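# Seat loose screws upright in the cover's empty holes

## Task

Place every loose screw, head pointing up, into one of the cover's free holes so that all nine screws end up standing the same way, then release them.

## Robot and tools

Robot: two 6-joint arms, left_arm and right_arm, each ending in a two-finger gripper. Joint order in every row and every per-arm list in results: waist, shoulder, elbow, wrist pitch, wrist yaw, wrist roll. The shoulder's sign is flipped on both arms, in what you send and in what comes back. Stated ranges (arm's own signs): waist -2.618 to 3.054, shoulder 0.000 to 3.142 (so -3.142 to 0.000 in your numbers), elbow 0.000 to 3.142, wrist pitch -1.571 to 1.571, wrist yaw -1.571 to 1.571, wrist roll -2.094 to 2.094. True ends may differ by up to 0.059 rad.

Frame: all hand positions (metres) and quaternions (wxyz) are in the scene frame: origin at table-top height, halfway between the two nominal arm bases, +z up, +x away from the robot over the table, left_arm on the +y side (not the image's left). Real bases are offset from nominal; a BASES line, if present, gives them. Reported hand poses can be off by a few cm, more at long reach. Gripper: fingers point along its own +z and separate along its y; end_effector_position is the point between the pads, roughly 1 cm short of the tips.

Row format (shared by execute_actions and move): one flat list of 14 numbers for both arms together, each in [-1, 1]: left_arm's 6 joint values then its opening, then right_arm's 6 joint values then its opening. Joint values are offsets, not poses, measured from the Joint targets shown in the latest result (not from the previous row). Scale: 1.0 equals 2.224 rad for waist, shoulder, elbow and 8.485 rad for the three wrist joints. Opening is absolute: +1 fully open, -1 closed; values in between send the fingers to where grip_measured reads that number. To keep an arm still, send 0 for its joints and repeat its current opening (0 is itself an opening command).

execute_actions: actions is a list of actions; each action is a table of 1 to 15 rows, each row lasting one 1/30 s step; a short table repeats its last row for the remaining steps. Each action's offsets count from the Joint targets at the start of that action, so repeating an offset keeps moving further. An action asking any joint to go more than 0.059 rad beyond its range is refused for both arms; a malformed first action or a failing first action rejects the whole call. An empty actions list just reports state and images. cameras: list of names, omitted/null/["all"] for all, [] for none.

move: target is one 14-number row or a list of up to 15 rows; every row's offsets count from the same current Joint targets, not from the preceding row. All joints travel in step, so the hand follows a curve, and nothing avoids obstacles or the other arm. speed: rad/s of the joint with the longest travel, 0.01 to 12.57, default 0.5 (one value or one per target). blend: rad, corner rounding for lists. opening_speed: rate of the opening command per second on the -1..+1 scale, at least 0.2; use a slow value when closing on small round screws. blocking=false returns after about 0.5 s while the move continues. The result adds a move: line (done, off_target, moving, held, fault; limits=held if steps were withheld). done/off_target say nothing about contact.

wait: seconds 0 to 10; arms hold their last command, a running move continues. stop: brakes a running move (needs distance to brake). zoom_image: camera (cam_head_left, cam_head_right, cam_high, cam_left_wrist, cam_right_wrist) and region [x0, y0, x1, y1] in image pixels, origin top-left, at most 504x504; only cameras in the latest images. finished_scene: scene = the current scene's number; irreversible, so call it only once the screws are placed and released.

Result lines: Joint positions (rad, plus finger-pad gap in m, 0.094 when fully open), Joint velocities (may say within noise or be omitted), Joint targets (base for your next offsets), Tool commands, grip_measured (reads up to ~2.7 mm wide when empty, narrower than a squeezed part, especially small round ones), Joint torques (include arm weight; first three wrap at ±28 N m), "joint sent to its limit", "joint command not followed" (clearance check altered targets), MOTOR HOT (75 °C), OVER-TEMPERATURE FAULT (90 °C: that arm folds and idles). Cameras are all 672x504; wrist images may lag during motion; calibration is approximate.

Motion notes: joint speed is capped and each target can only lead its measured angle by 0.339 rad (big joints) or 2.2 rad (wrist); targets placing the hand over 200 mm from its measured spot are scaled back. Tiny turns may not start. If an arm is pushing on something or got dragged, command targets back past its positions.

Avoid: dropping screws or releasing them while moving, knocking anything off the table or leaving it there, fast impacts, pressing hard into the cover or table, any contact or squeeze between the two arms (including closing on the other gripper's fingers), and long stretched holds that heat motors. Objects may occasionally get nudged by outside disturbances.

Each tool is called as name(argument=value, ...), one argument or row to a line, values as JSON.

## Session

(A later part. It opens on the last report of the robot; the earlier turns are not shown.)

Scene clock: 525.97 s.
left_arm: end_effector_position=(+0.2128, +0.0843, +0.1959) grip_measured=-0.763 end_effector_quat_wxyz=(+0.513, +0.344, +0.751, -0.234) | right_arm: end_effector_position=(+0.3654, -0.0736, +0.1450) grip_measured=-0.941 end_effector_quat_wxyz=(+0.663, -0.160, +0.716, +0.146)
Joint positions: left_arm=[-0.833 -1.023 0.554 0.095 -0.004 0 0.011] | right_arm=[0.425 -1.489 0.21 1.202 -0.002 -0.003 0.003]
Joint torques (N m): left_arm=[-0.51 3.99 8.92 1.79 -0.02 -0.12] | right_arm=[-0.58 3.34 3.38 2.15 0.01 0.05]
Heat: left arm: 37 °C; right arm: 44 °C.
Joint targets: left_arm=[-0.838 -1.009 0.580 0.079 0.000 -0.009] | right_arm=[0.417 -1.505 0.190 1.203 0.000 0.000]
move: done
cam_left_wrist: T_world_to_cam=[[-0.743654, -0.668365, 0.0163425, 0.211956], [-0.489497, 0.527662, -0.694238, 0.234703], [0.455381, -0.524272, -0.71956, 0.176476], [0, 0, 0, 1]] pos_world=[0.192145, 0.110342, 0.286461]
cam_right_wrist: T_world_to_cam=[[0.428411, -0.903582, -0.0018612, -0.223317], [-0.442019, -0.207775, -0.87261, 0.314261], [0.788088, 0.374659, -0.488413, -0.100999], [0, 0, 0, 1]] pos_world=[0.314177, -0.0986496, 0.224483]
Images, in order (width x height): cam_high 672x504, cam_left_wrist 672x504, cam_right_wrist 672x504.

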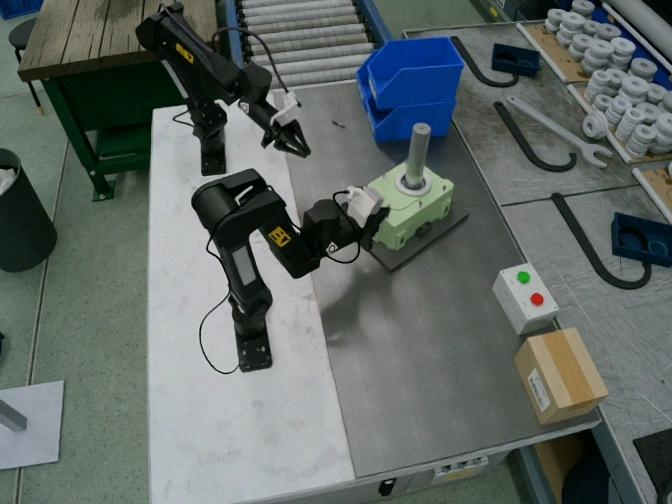

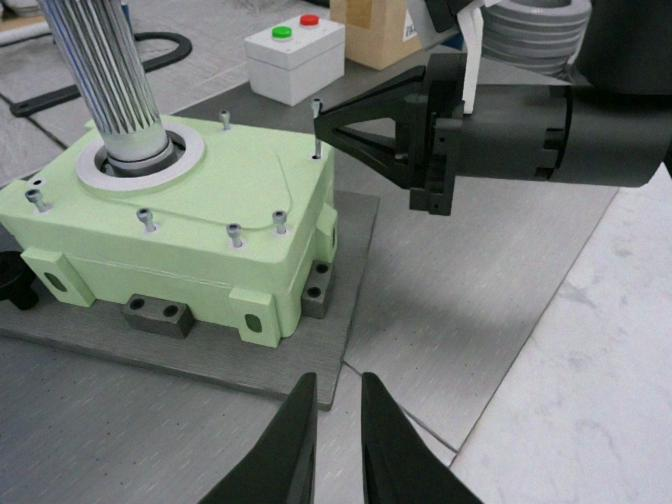

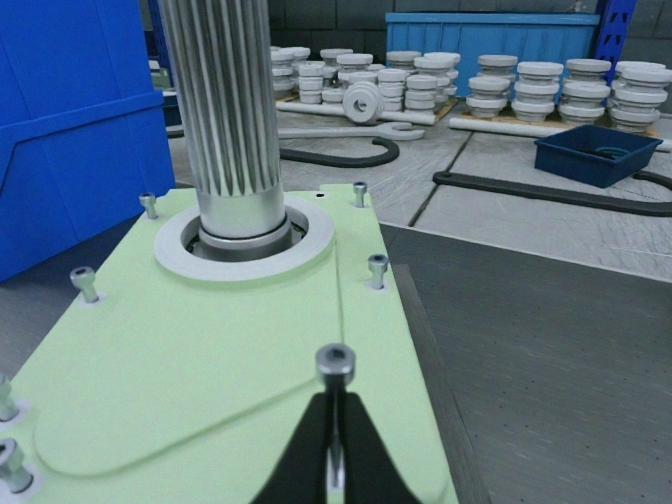

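execute_actions(
  actions=[],
)

zoom_image(
  camera="cam_left_wrist",
  region=[290, 125, 340, 175],
)

zoom_image(
  camera="cam_right_wrist",
  region=[310, 454, 360, 504],
)

Scene clock: 572.50 s.
left_arm: end_effector_position=(+0.2128, +0.0843, +0.1959) grip_measured=-0.763 end_effector_quat_wxyz=(+0.513, +0.344, +0.751, -0.234) | right_arm: end_effector_position=(+0.3654, -0.0736, +0.1451) grip_measured=-0.941 end_effector_quat_wxyz=(+0.664, -0.160, +0.716, +0.146)
Joint positions: left_arm=[-0.833 -1.023 0.554 0.095 -0.004 0 0.011] | right_arm=[0.425 -1.489 0.21 1.202 -0.002 -0.003 0.003]
Joint velocities: within noise
Joint torques (N m): left_arm=[-0.47 3.95 8.84 1.79 0.04 -0.09] | right_arm=[-0.58 3.32 3.36 2.18 0.01 0.05]
Heat: left arm: 37 °C; right arm: 42 °C.
Joint targets: left_arm=[-0.838 -1.009 0.580 0.079 0.000 -0.009] | right_arm=[0.417 -1.505 0.190 1.203 0.000 0.000]
Tool commands: left_gripper/opening=-0.76 right_gripper/opening=-1.0
camera_calibration:
cam_left_wrist: T_world_to_cam=[[-0.743654, -0.668365, 0.0163425, 0.211956], [-0.489497, 0.527662, -0.694238, 0.234703], [0.455381, -0.524272, -0.71956, 0.176476], [0, 0, 0, 1]] pos_world=[0.192145, 0.110342, 0.286461]
cam_right_wrist: T_world_to_cam=[[0.428361, -0.903606, -0.00178632, -0.22332], [-0.441727, -0.207678, -0.872781, 0.314304], [0.788279, 0.374654, -0.488108, -0.101078], [0, 0, 0, 1]] pos_world=[0.314176, -0.0986497, 0.224582]

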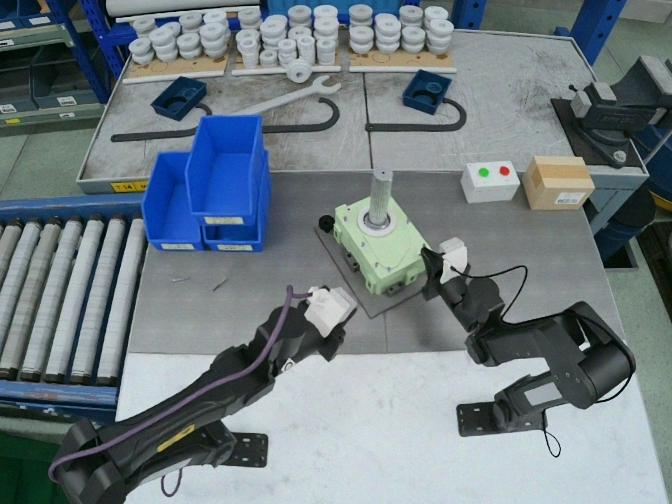

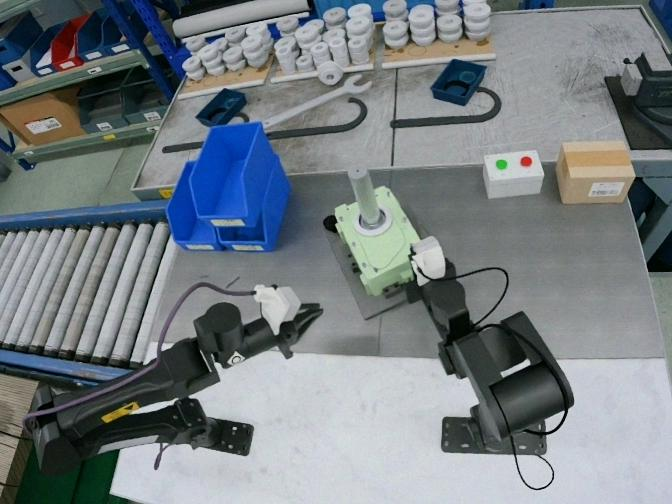

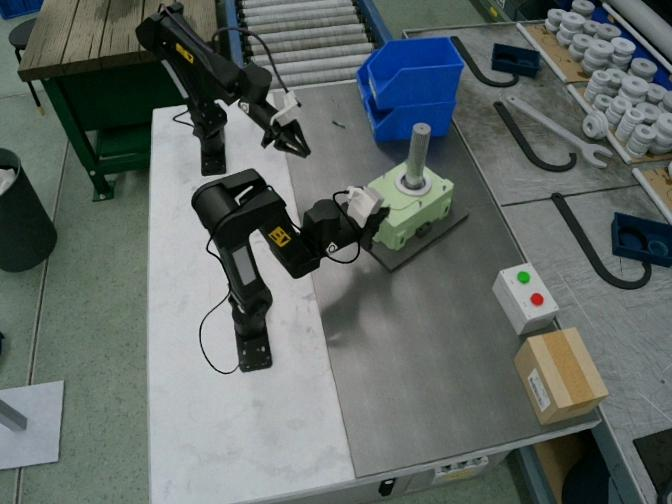

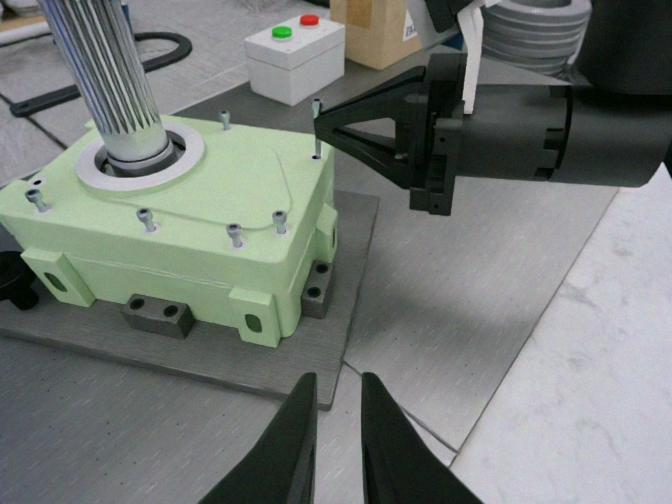

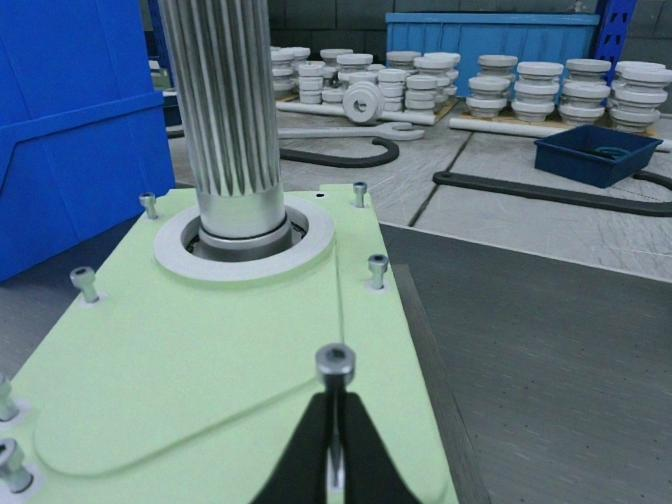

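Scaled by 10.080 from the camera's image (finer frame: 960x720).

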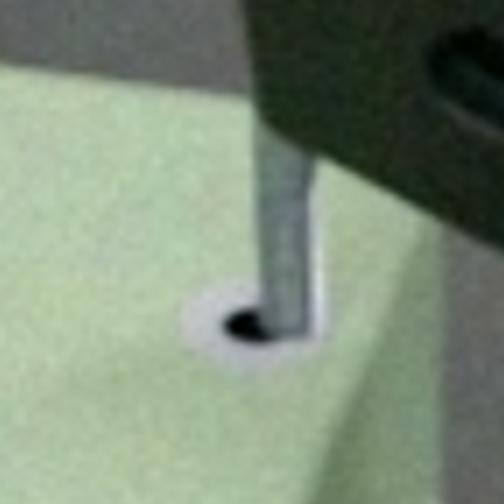

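Scaled by 10.080 from the camera's image (finer frame: 960x720).

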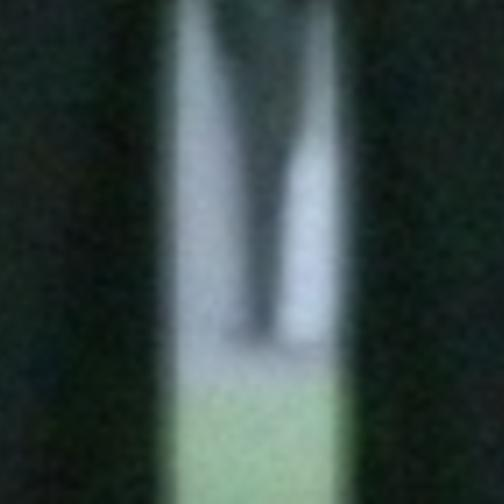

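move(
  target=[
    [0,0,0,0,0,0,-0.76,0,0.0261,0,0,0,0,-1],
    [0,0,0,0,0,0,-0.76,0,0.0261,0.0254,0,0,0,-1],
  ],
  speed=0.1,
  cameras=["cam_left_wrist","cam_right_wrist"],
)

zoom_image(
  camera="cam_left_wrist",
  region=[290, 125, 340, 175],
)

zoom_image(
  camera="cam_right_wrist",
  region=[310, 454, 360, 504],
)

Scene clock: 583.37 s.
left_arm: end_effector_position=(+0.2128, +0.0843, +0.1959) grip_measured=-0.763 end_effector_quat_wxyz=(+0.513, +0.344, +0.751, -0.234) | right_arm: end_effector_position=(+0.3671, -0.0728, +0.1572) grip_measured=-0.941 end_effector_quat_wxyz=(+0.675, -0.157, +0.705, +0.148)
Joint positions: left_arm=[-0.833 -1.023 0.554 0.095 -0.004 0 0.011] | right_arm=[0.425 -1.467 0.221 1.202 -0.002 -0.003 0.003]
Joint torques (N m): left_arm=[-0.44 3.96 9.05 1.81 0.04 -0.11] | right_arm=[-0.58 6.37 6.75 2.17 0.01 0.05]
Heat: left arm: 37 °C; right arm: 42 °C.
Joint targets: left_arm=[-0.838 -1.009 0.580 0.079 0.000 -0.009] | right_arm=[0.417 -1.446 0.247 1.203 0.000 0.000]
move: done
cam_left_wrist: T_world_to_cam=[[-0.743654, -0.668365, 0.0163425, 0.211956], [-0.489497, 0.527662, -0.694238, 0.234703], [0.455381, -0.524272, -0.71956, 0.176476], [0, 0, 0, 1]] pos_world=[0.192145, 0.110342, 0.286461]
cam_right_wrist: T_world_to_cam=[[0.428417, -0.90358, -0.00151939, -0.223303], [-0.415184, -0.195359, -0.888514, 0.319414], [0.802546, 0.381285, -0.458847, -0.106201], [0, 0, 0, 1]] pos_world=[0.313514, -0.0988785, 0.234735]

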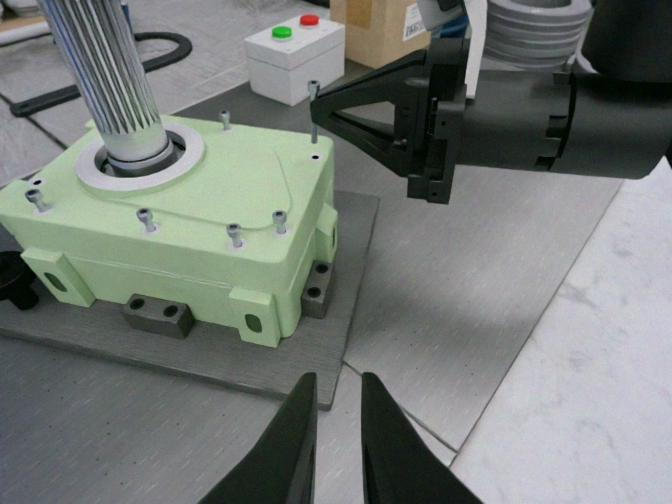

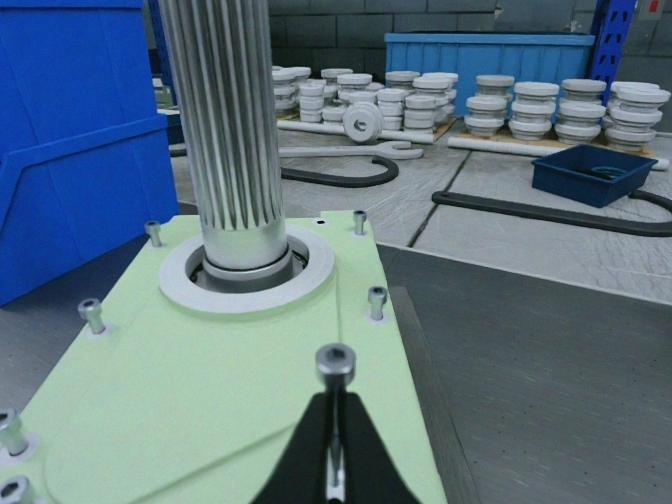

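Scaled by 10.080 from the camera's image (finer frame: 960x720).

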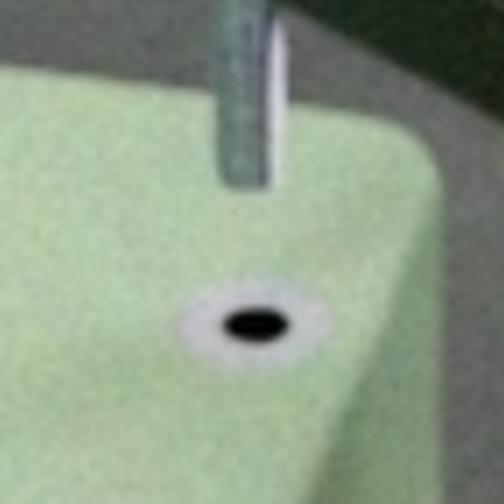

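Scaled by 10.080 from the camera's image (finer frame: 960x720).

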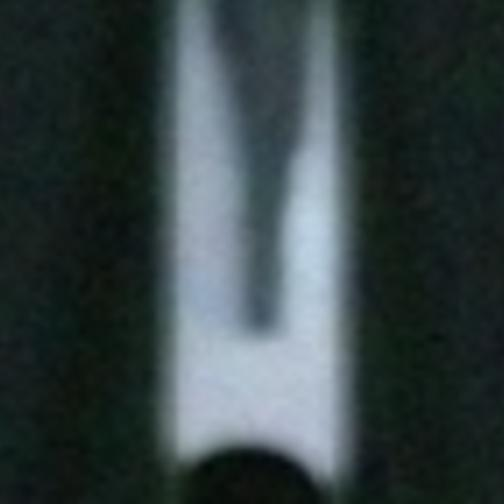

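move(
  target=[0,0,0,0,0,0,-0.76,0,-0.0243,0,0,0,0,-1],
  speed=0.08,
  cameras=["cam_left_wrist","cam_right_wrist"],
)

zoom_image(
  camera="cam_left_wrist",
  region=[290, 125, 340, 175],
)

zoom_image(
  camera="cam_right_wrist",
  region=[310, 454, 360, 504],
)

Scene clock: 596.40 s.
left_arm: end_effector_position=(+0.2128, +0.0843, +0.1959) grip_measured=-0.763 end_effector_quat_wxyz=(+0.513, +0.344, +0.751, -0.234) | right_arm: end_effector_position=(+0.3677, -0.0725, +0.1505) grip_measured=-0.941 end_effector_quat_wxyz=(+0.669, -0.159, +0.711, +0.147)
Joint positions: left_arm=[-0.833 -1.023 0.554 0.095 -0.004 0 0.011] | right_arm=[0.425 -1.486 0.221 1.203 -0.002 -0.003 0.003]
Joint torques (N m): left_arm=[-0.47 3.86 8.81 1.83 0.04 -0.09] | right_arm=[-0.59 3.48 6.67 2.17 0.01 0.05]
Heat: left arm: 37 °C; right arm: 43 °C.
Joint targets: left_arm=[-0.838 -1.009 0.580 0.079 0.000 -0.009] | right_arm=[0.417 -1.500 0.247 1.203 0.000 0.000]
move: done
cam_left_wrist: T_world_to_cam=[[-0.743654, -0.668365, 0.0163425, 0.211956], [-0.489497, 0.527662, -0.694238, 0.234703], [0.455381, -0.524272, -0.71956, 0.176476], [0, 0, 0, 1]] pos_world=[0.192145, 0.110342, 0.286461]
cam_right_wrist: T_world_to_cam=[[0.428414, -0.903581, -0.00175064, -0.223259], [-0.430232, -0.202281, -0.879763, 0.31742], [0.794583, 0.377656, -0.47541, -0.104756], [0, 0, 0, 1]] pos_world=[0.315449, -0.0979625, 0.229062]

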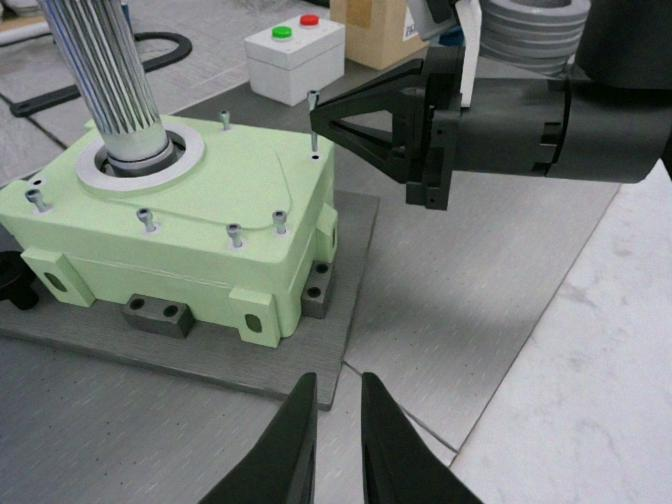

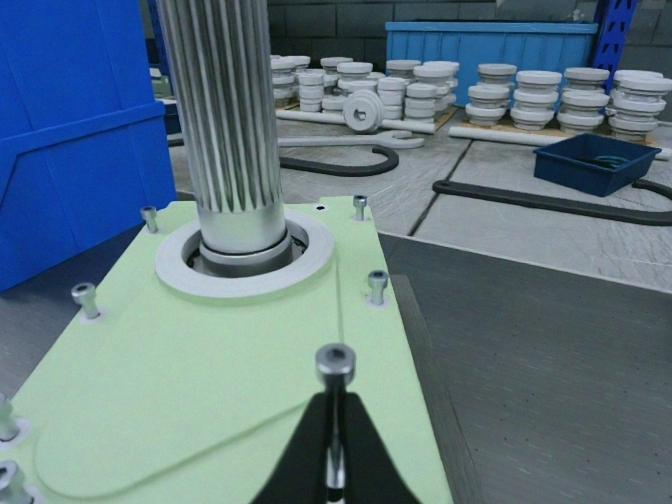

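Scaled by 10.080 from the camera's image (finer frame: 960x720).

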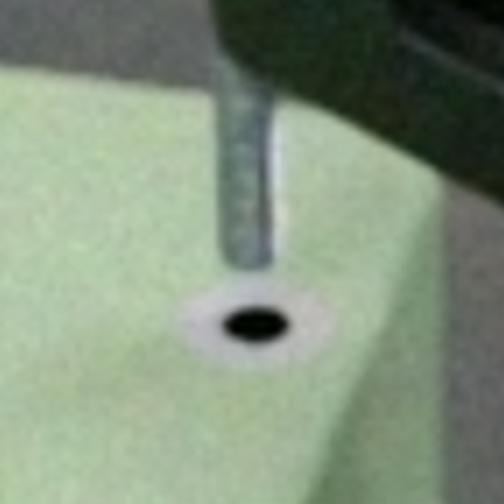

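Scaled by 10.080 from the camera's image (finer frame: 960x720).

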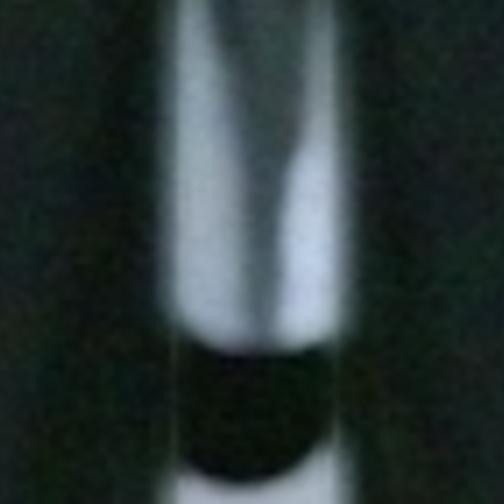

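move(
  target=[0,0,0,0,0,0,-0.76,0,-0.0085,0,0,0,0,-1],
  speed=0.06,
  cameras=["cam_left_wrist","cam_right_wrist"],
)

zoom_image(
  camera="cam_left_wrist",
  region=[290, 125, 340, 175],
)

Scene clock: 607.63 s.
left_arm: end_effector_position=(+0.2128, +0.0843, +0.1959) grip_measured=-0.763 end_effector_quat_wxyz=(+0.513, +0.344, +0.751, -0.234) | right_arm: end_effector_position=(+0.3682, -0.0723, +0.1450) grip_measured=-0.941 end_effector_quat_wxyz=(+0.663, -0.160, +0.716, +0.146)
Joint positions: left_arm=[-0.833 -1.023 0.554 0.095 -0.004 0 0.011] | right_arm=[0.425 -1.503 0.221 1.204 -0.002 -0.003 0.003]
Joint torques (N m): left_arm=[-0.47 3.84 9.03 1.79 0.03 -0.11] | right_arm=[-0.58 3.36 6.58 2.14 0.01 0.05]
Heat: left arm: 37 °C; right arm: 43 °C.
Joint targets: left_arm=[-0.838 -1.009 0.580 0.079 0.000 -0.009] | right_arm=[0.417 -1.519 0.247 1.203 0.000 0.000]
move: done
cam_left_wrist: T_world_to_cam=[[-0.743654, -0.668365, 0.0163425, 0.211956], [-0.489497, 0.527662, -0.694238, 0.234703], [0.455381, -0.524272, -0.71956, 0.176476], [0, 0, 0, 1]] pos_world=[0.192145, 0.110342, 0.286461]
cam_right_wrist: T_world_to_cam=[[0.428411, -0.903582, -0.0018612, -0.223252], [-0.442019, -0.207775, -0.87261, 0.31579], [0.788088, 0.374659, -0.488413, -0.10373], [0, 0, 0, 1]] pos_world=[0.316977, -0.0972496, 0.224483]

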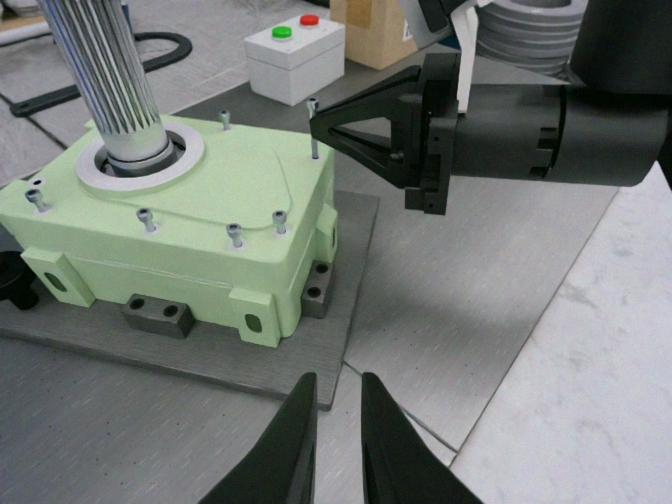

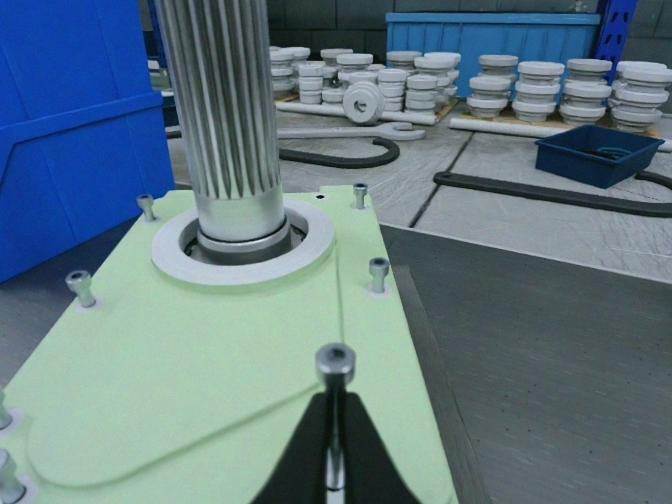

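Scaled by 10.080 from the camera's image (finer frame: 960x720).

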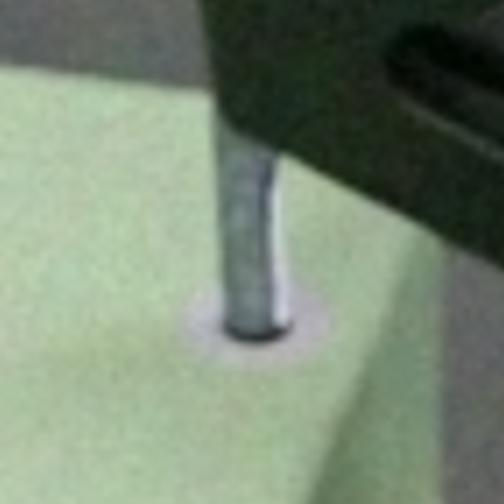

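Over the hole, just entering. Continue down.

move(
  target=[0,0,0,0,0,0,-0.76,0,-0.0153,0,0,0,0,-1],
  speed=0.06,
  cameras=["cam_left_wrist","cam_right_wrist"],
)

zoom_image(
  camera="cam_left_wrist",
  region=[290, 125, 340, 175],
)

Scene clock: 615.17 s.
left_arm: end_effector_position=(+0.2128, +0.0843, +0.1959) grip_measured=-0.763 end_effector_quat_wxyz=(+0.513, +0.344, +0.751, -0.234) | right_arm: end_effector_position=(+0.3694, -0.0717, +0.1442) grip_measured=-0.941 end_effector_quat_wxyz=(+0.666, -0.159, +0.714, +0.146)
Joint positions: left_arm=[-0.833 -1.023 0.554 0.095 -0.004 0 0.011] | right_arm=[0.425 -1.529 0.221 1.239 -0.003 -0.003 0.003]
Joint torques (N m): left_arm=[-0.4 3.77 8.87 1.8 0.01 -0.09] | right_arm=[-0.58 2.82 6.48 1.78 0.02 0.04]
Heat: left arm: 37 °C; right arm: 43 °C.
Joint targets: left_arm=[-0.838 -1.009 0.580 0.079 0.000 -0.009] | right_arm=[0.417 -1.553 0.247 1.203 0.000 0.000]
move: off_target (right_arm); right_arm: the wrist pitch is farthest, 0.036 rad from its target
cam_left_wrist: T_world_to_cam=[[-0.743654, -0.668365, 0.0163425, 0.211956], [-0.489497, 0.527662, -0.694238, 0.234703], [0.455381, -0.524272, -0.71956, 0.176476], [0, 0, 0, 1]] pos_world=[0.192145, 0.110342, 0.286461]
cam_right_wrist: T_world_to_cam=[[0.428674, -0.903457, -0.00218764, -0.22333], [-0.435482, -0.204505, -0.87666, 0.314088], [0.791577, 0.376754, -0.481105, -0.107439], [0, 0, 0, 1]] pos_world=[0.317562, -0.0970579, 0.223171]

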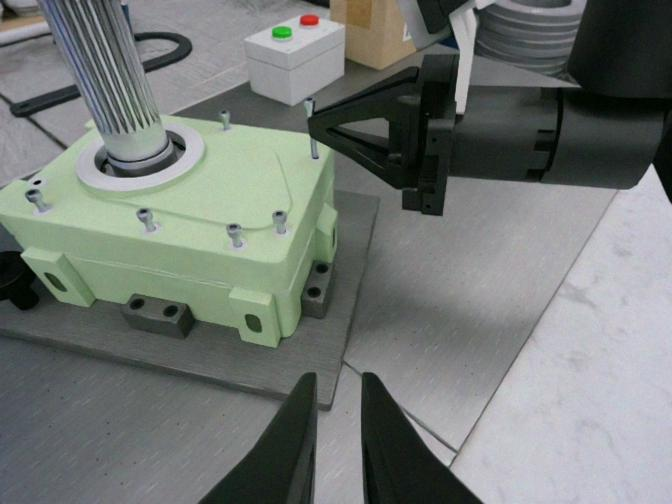

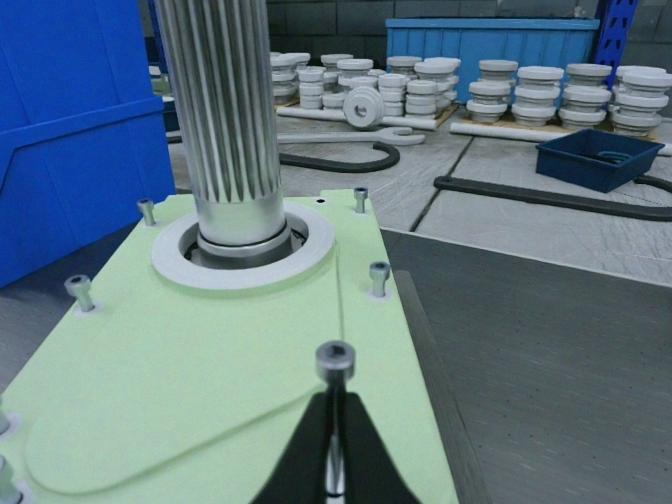

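Scaled by 10.080 from the camera's image (finer frame: 960x720).

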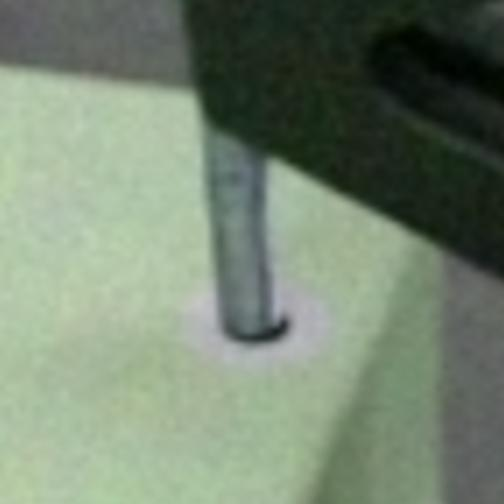

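move(
  target=[
    [0,0,0,0,0,0,-0.76,0,0.0472,0,0,0,0,-1],
    [0,0,0,0,0,0,-0.76,0,0.0472,-0.0265,0,0,0,-1],
    [0,0,0,0,0,0,-0.76,0,0.0472,-0.0022,0,0,0,-1],
    [0,0,0,0,0,0,-0.76,0,0.018,-0.0022,0,0,0,-1],
  ],
  speed=0.08,
  cameras=["cam_left_wrist","cam_right_wrist"],
)

zoom_image(
  camera="cam_left_wrist",
  region=[290, 125, 340, 175],
)

zoom_image(
  camera="cam_right_wrist",
  region=[310, 454, 360, 504],
)

Scene clock: 637.17 s.
left_arm: end_effector_position=(+0.2128, +0.0843, +0.1959) grip_measured=-0.763 end_effector_quat_wxyz=(+0.513, +0.344, +0.751, -0.234) | right_arm: end_effector_position=(+0.3671, -0.0728, +0.1465) grip_measured=-0.941 end_effector_quat_wxyz=(+0.666, -0.159, +0.714, +0.146)
Joint positions: left_arm=[-0.833 -1.023 0.554 0.095 -0.004 0 0.011] | right_arm=[0.425 -1.499 0.216 1.213 -0.003 -0.003 0.003]
Joint torques (N m): left_arm=[-0.49 4.01 8.99 1.76 0.01 -0.09] | right_arm=[-0.59 3.51 6.6 2.04 0.02 0.04]
Heat: left arm: 37 °C; right arm: 44 °C.
Joint targets: left_arm=[-0.838 -1.009 0.580 0.079 0.000 -0.009] | right_arm=[0.417 -1.514 0.242 1.203 0.000 0.000]
move: done
cam_left_wrist: T_world_to_cam=[[-0.743654, -0.668365, 0.0163425, 0.211956], [-0.489497, 0.527662, -0.694238, 0.234703], [0.455381, -0.524272, -0.71956, 0.176476], [0, 0, 0, 1]] pos_world=[0.192145, 0.110342, 0.286461]
cam_right_wrist: T_world_to_cam=[[0.428727, -0.903432, -0.00214601, -0.223309], [-0.436353, -0.204992, -0.876113, 0.315136], [0.791069, 0.37655, -0.4821, -0.103803], [0, 0, 0, 1]] pos_world=[0.315364, -0.0980568, 0.225572]

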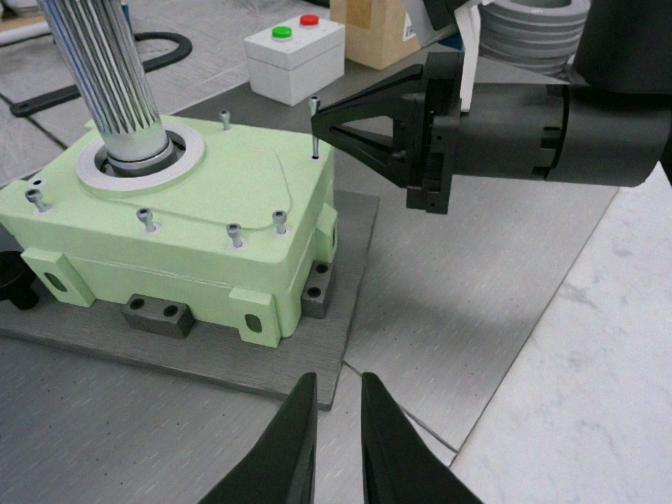

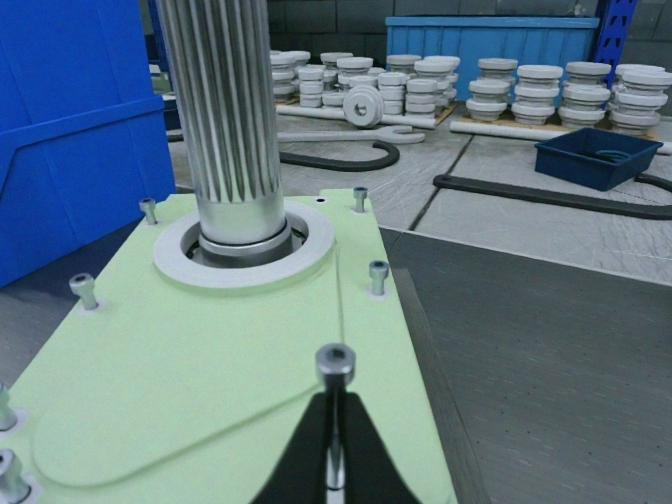

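Scaled by 10.080 from the camera's image (finer frame: 960x720).

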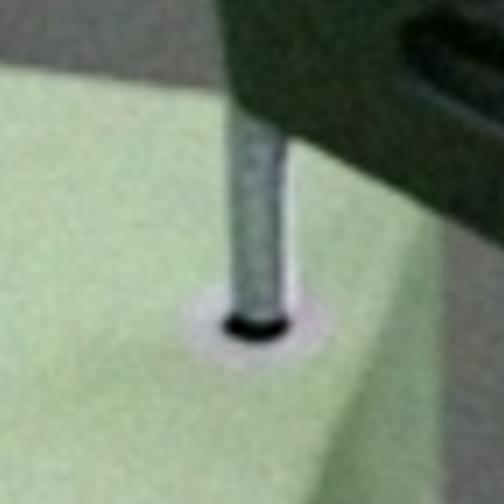

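Scaled by 10.080 from the camera's image (finer frame: 960x720).

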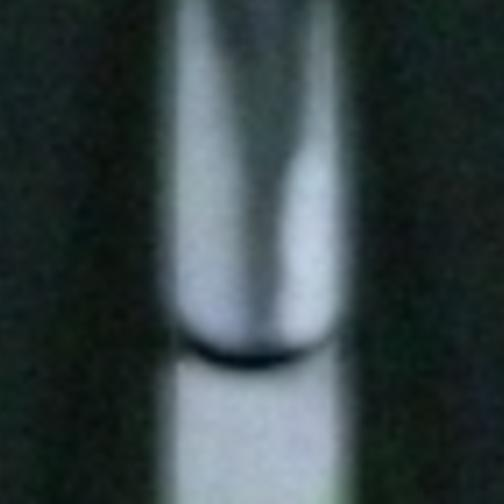

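move(
  target=[0,0,0,0,0,0,-0.76,0,-0.0135,0,0,0,0,-1],
  speed=0.06,
  cameras=["cam_left_wrist","cam_right_wrist"],
)

zoom_image(
  camera="cam_left_wrist",
  region=[290, 125, 340, 175],
)

Scene clock: 644.80 s.
left_arm: end_effector_position=(+0.2128, +0.0843, +0.1959) grip_measured=-0.763 end_effector_quat_wxyz=(+0.513, +0.344, +0.751, -0.234) | right_arm: end_effector_position=(+0.3682, -0.0722, +0.1372) grip_measured=-0.941 end_effector_quat_wxyz=(+0.657, -0.161, +0.723, +0.144)
Joint positions: left_arm=[-0.833 -1.023 0.554 0.095 -0.004 0 0.011] | right_arm=[0.425 -1.528 0.218 1.214 -0.003 -0.003 0.003]
Joint torques (N m): left_arm=[-0.43 3.93 8.99 1.79 0.02 -0.11] | right_arm=[-0.58 3.54 6.31 2.04 0.02 0.04]
Heat: left arm: 37 °C; right arm: 45 °C.
Joint targets: left_arm=[-0.838 -1.009 0.580 0.079 0.000 -0.009] | right_arm=[0.417 -1.544 0.242 1.203 0.000 0.000]
move: done
cam_left_wrist: T_world_to_cam=[[-0.743654, -0.668365, 0.0163425, 0.211956], [-0.489497, 0.527662, -0.694238, 0.234703], [0.455381, -0.524272, -0.71956, 0.176476], [0, 0, 0, 1]] pos_world=[0.192145, 0.110342, 0.286461]
cam_right_wrist: T_world_to_cam=[[0.429013, -0.903295, -0.00249629, -0.22335], [-0.456778, -0.214558, -0.863318, 0.312662], [0.779295, 0.371515, -0.504654, -0.10237], [0, 0, 0, 1]] pos_world=[0.318414, -0.0966346, 0.217708]

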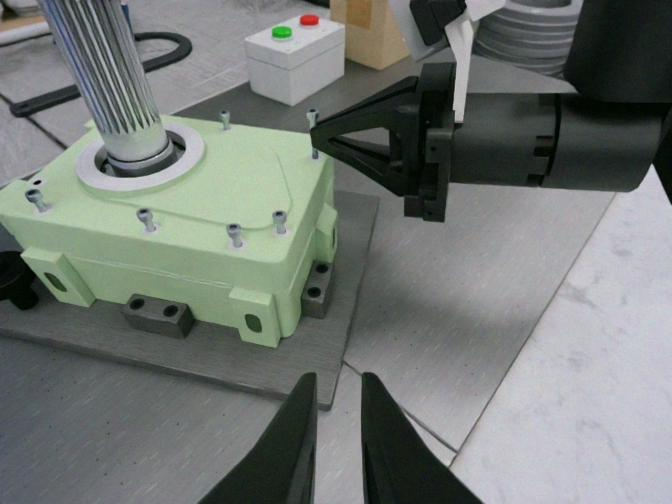

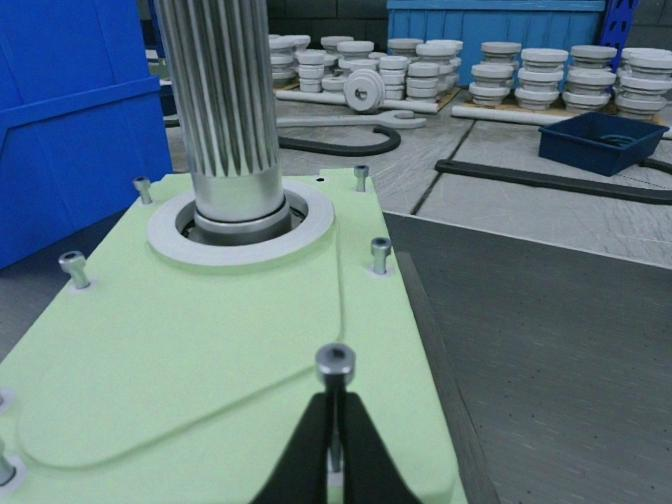

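Scaled by 10.080 from the camera's image (finer frame: 960x720).

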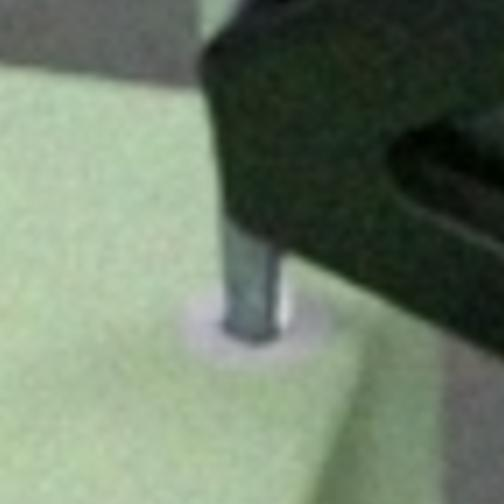

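move(
  target=[
    [0,0,0,0,0,0,-0.76,0,-0.0035,0,0,0,0,-1],
    [0,0,0,0,0,0,-0.76,0,-0.0035,0,0,0,0,-0.76],
  ],
  speed=0.06,
  opening_speed=0.5,
  cameras=["cam_left_wrist","cam_right_wrist"],
)

zoom_image(
  camera="cam_left_wrist",
  region=[270, 75, 370, 175],
)

Scene clock: 657.10 s.
left_arm: end_effector_position=(+0.2128, +0.0843, +0.1959) grip_measured=-0.763 end_effector_quat_wxyz=(+0.513, +0.344, +0.751, -0.234) | right_arm: end_effector_position=(+0.3682, -0.0721, +0.1347) grip_measured=-0.762 end_effector_quat_wxyz=(+0.654, -0.162, +0.725, +0.144)
Joint positions: left_arm=[-0.833 -1.023 0.554 0.095 -0.004 0 0.011] | right_arm=[0.425 -1.535 0.218 1.213 -0.003 -0.003 0.011]
Joint torques (N m): left_arm=[-0.38 3.85 8.83 1.77 0.01 -0.1] | right_arm=[-0.58 3.51 6.27 2.04 0.03 0.04]
Heat: left arm: 37 °C; right arm: 46 °C.
Joint targets: left_arm=[-0.838 -1.009 0.580 0.079 0.000 -0.009] | right_arm=[0.417 -1.551 0.242 1.203 0.000 0.000]
move: done
cam_left_wrist: T_world_to_cam=[[-0.743654, -0.668365, 0.0163425, 0.211956], [-0.489497, 0.527662, -0.694238, 0.234703], [0.455381, -0.524272, -0.71956, 0.176476], [0, 0, 0, 1]] pos_world=[0.192145, 0.110342, 0.286461]
cam_right_wrist: T_world_to_cam=[[0.429296, -0.903159, -0.00301572, -0.223308], [-0.462525, -0.21698, -0.859645, 0.312012], [0.775742, 0.370438, -0.510882, -0.101645], [0, 0, 0, 1]] pos_world=[0.319029, -0.0963292, 0.215617]

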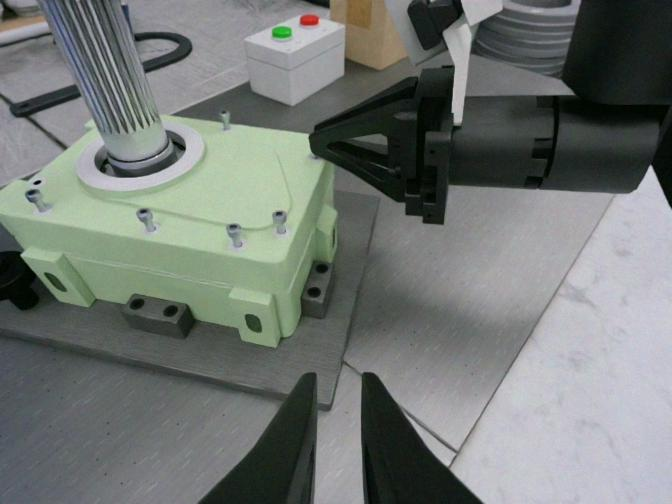

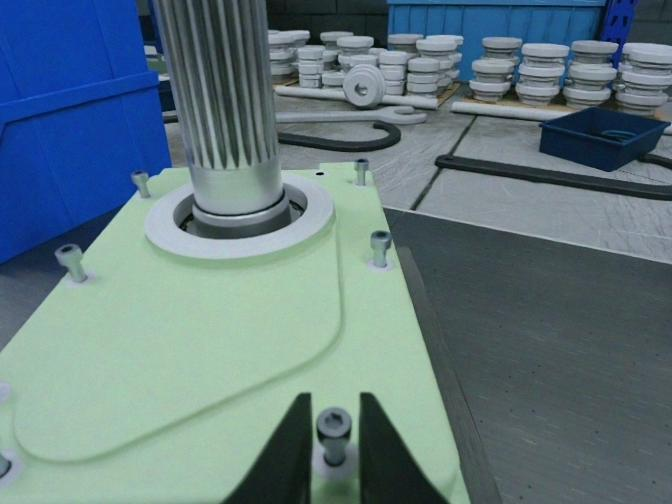

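Scaled by 5.040 from the camera's image (finer frame: 960x720).

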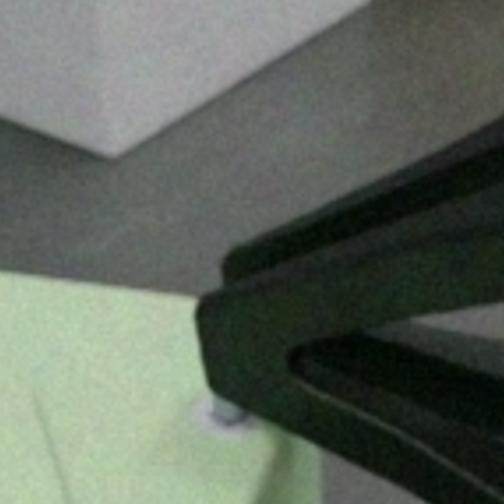

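move(
  target=[
    [0,0,0,0,0,0,-0.76,0,0.0899,-0.0899,0,0,0,-0.76],
    [0,0,0,0,0,0,-0.76,0,0.1353,0.0486,-0.0416,0,0,-0.76],
    [0,0,0,0,0,0,-0.76,0,0.1803,0.2284,-0.1653,0,0,-0.76],
  ],
  speed=[0.2,0.5,0.6],
  cameras=["cam_left_wrist","cam_right_wrist","cam_head_left"],
)

zoom_image(
  camera="cam_left_wrist",
  region=[190, 75, 370, 275],
)

zoom_image(
  camera="cam_head_left",
  region=[160, 255, 260, 315],
)

Scene clock: 678.47 s.
left_arm: end_effector_position=(+0.2128, +0.0843, +0.1959) grip_measured=-0.763 end_effector_quat_wxyz=(+0.513, +0.344, +0.751, -0.234) | right_arm: end_effector_position=(+0.3551, -0.0781, +0.1591) grip_measured=-0.762 end_effector_quat_wxyz=(+0.438, -0.194, +0.873, +0.097)
Joint positions: left_arm=[-0.833 -1.023 0.554 0.095 -0.004 0 0.011] | right_arm=[0.425 -1.172 0.715 -0.185 -0.003 -0.003 0.011]
Joint torques (N m): left_arm=[-0.49 3.92 8.92 1.79 0.02 -0.08] | right_arm=[-0.58 5.87 9.43 1.71 0.03 0.04]
Heat: left arm: 37 °C; right arm: 46 °C.
Joint targets: left_arm=[-0.838 -1.009 0.580 0.079 0.000 -0.009] | right_arm=[0.417 -1.150 0.749 -0.200 0.000 0.000]
move: done
cam_left_wrist: T_world_to_cam=[[-0.743654, -0.668365, 0.0163425, 0.211956], [-0.489497, 0.527662, -0.694238, 0.234703], [0.455381, -0.524272, -0.71956, 0.176476], [0, 0, 0, 1]] pos_world=[0.192145, 0.110342, 0.286461]
cam_right_wrist: T_world_to_cam=[[0.426554, -0.904426, -0.00806937, -0.221316], [-0.796621, -0.371455, -0.476881, 0.371276], [0.428307, 0.209844, -0.878931, 0.092655], [0, 0, 0, 1]] pos_world=[0.350484, -0.081695, 0.256706]
Images, in order (width x height): cam_head_left 672x504, cam_left_wrist 672x504, cam_right_wrist 672x504.

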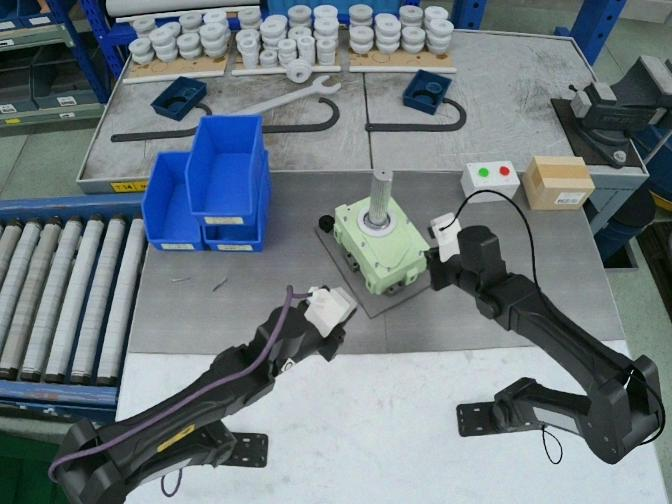

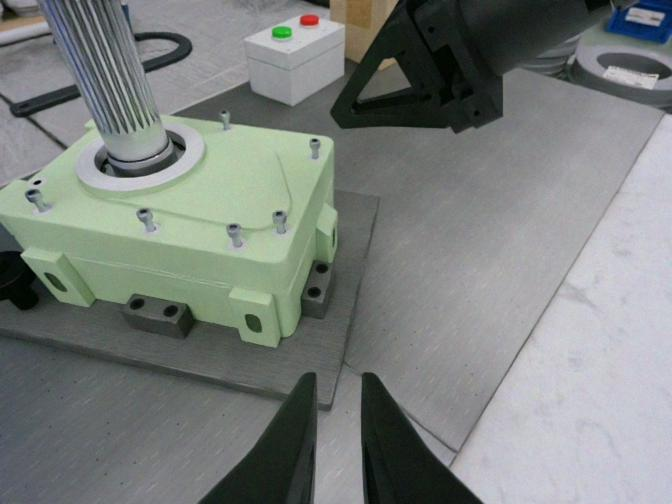

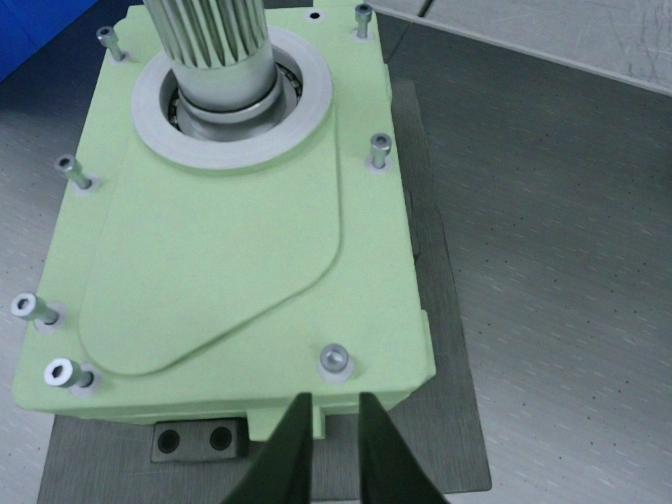

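Scaled by 2.520 from the camera's image (finer frame: 960x720).

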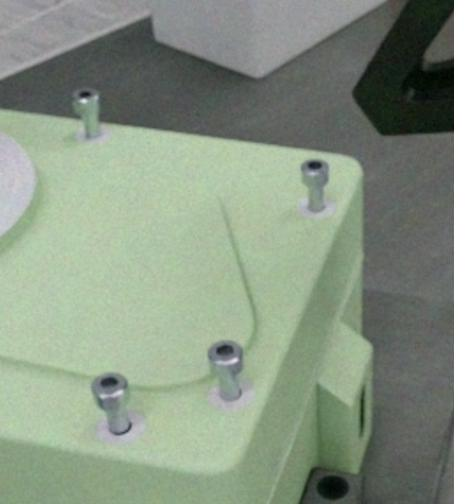

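Scaled by 5.040 from the camera's image (finer frame: 960x720).

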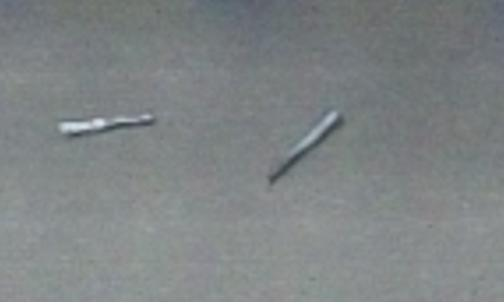

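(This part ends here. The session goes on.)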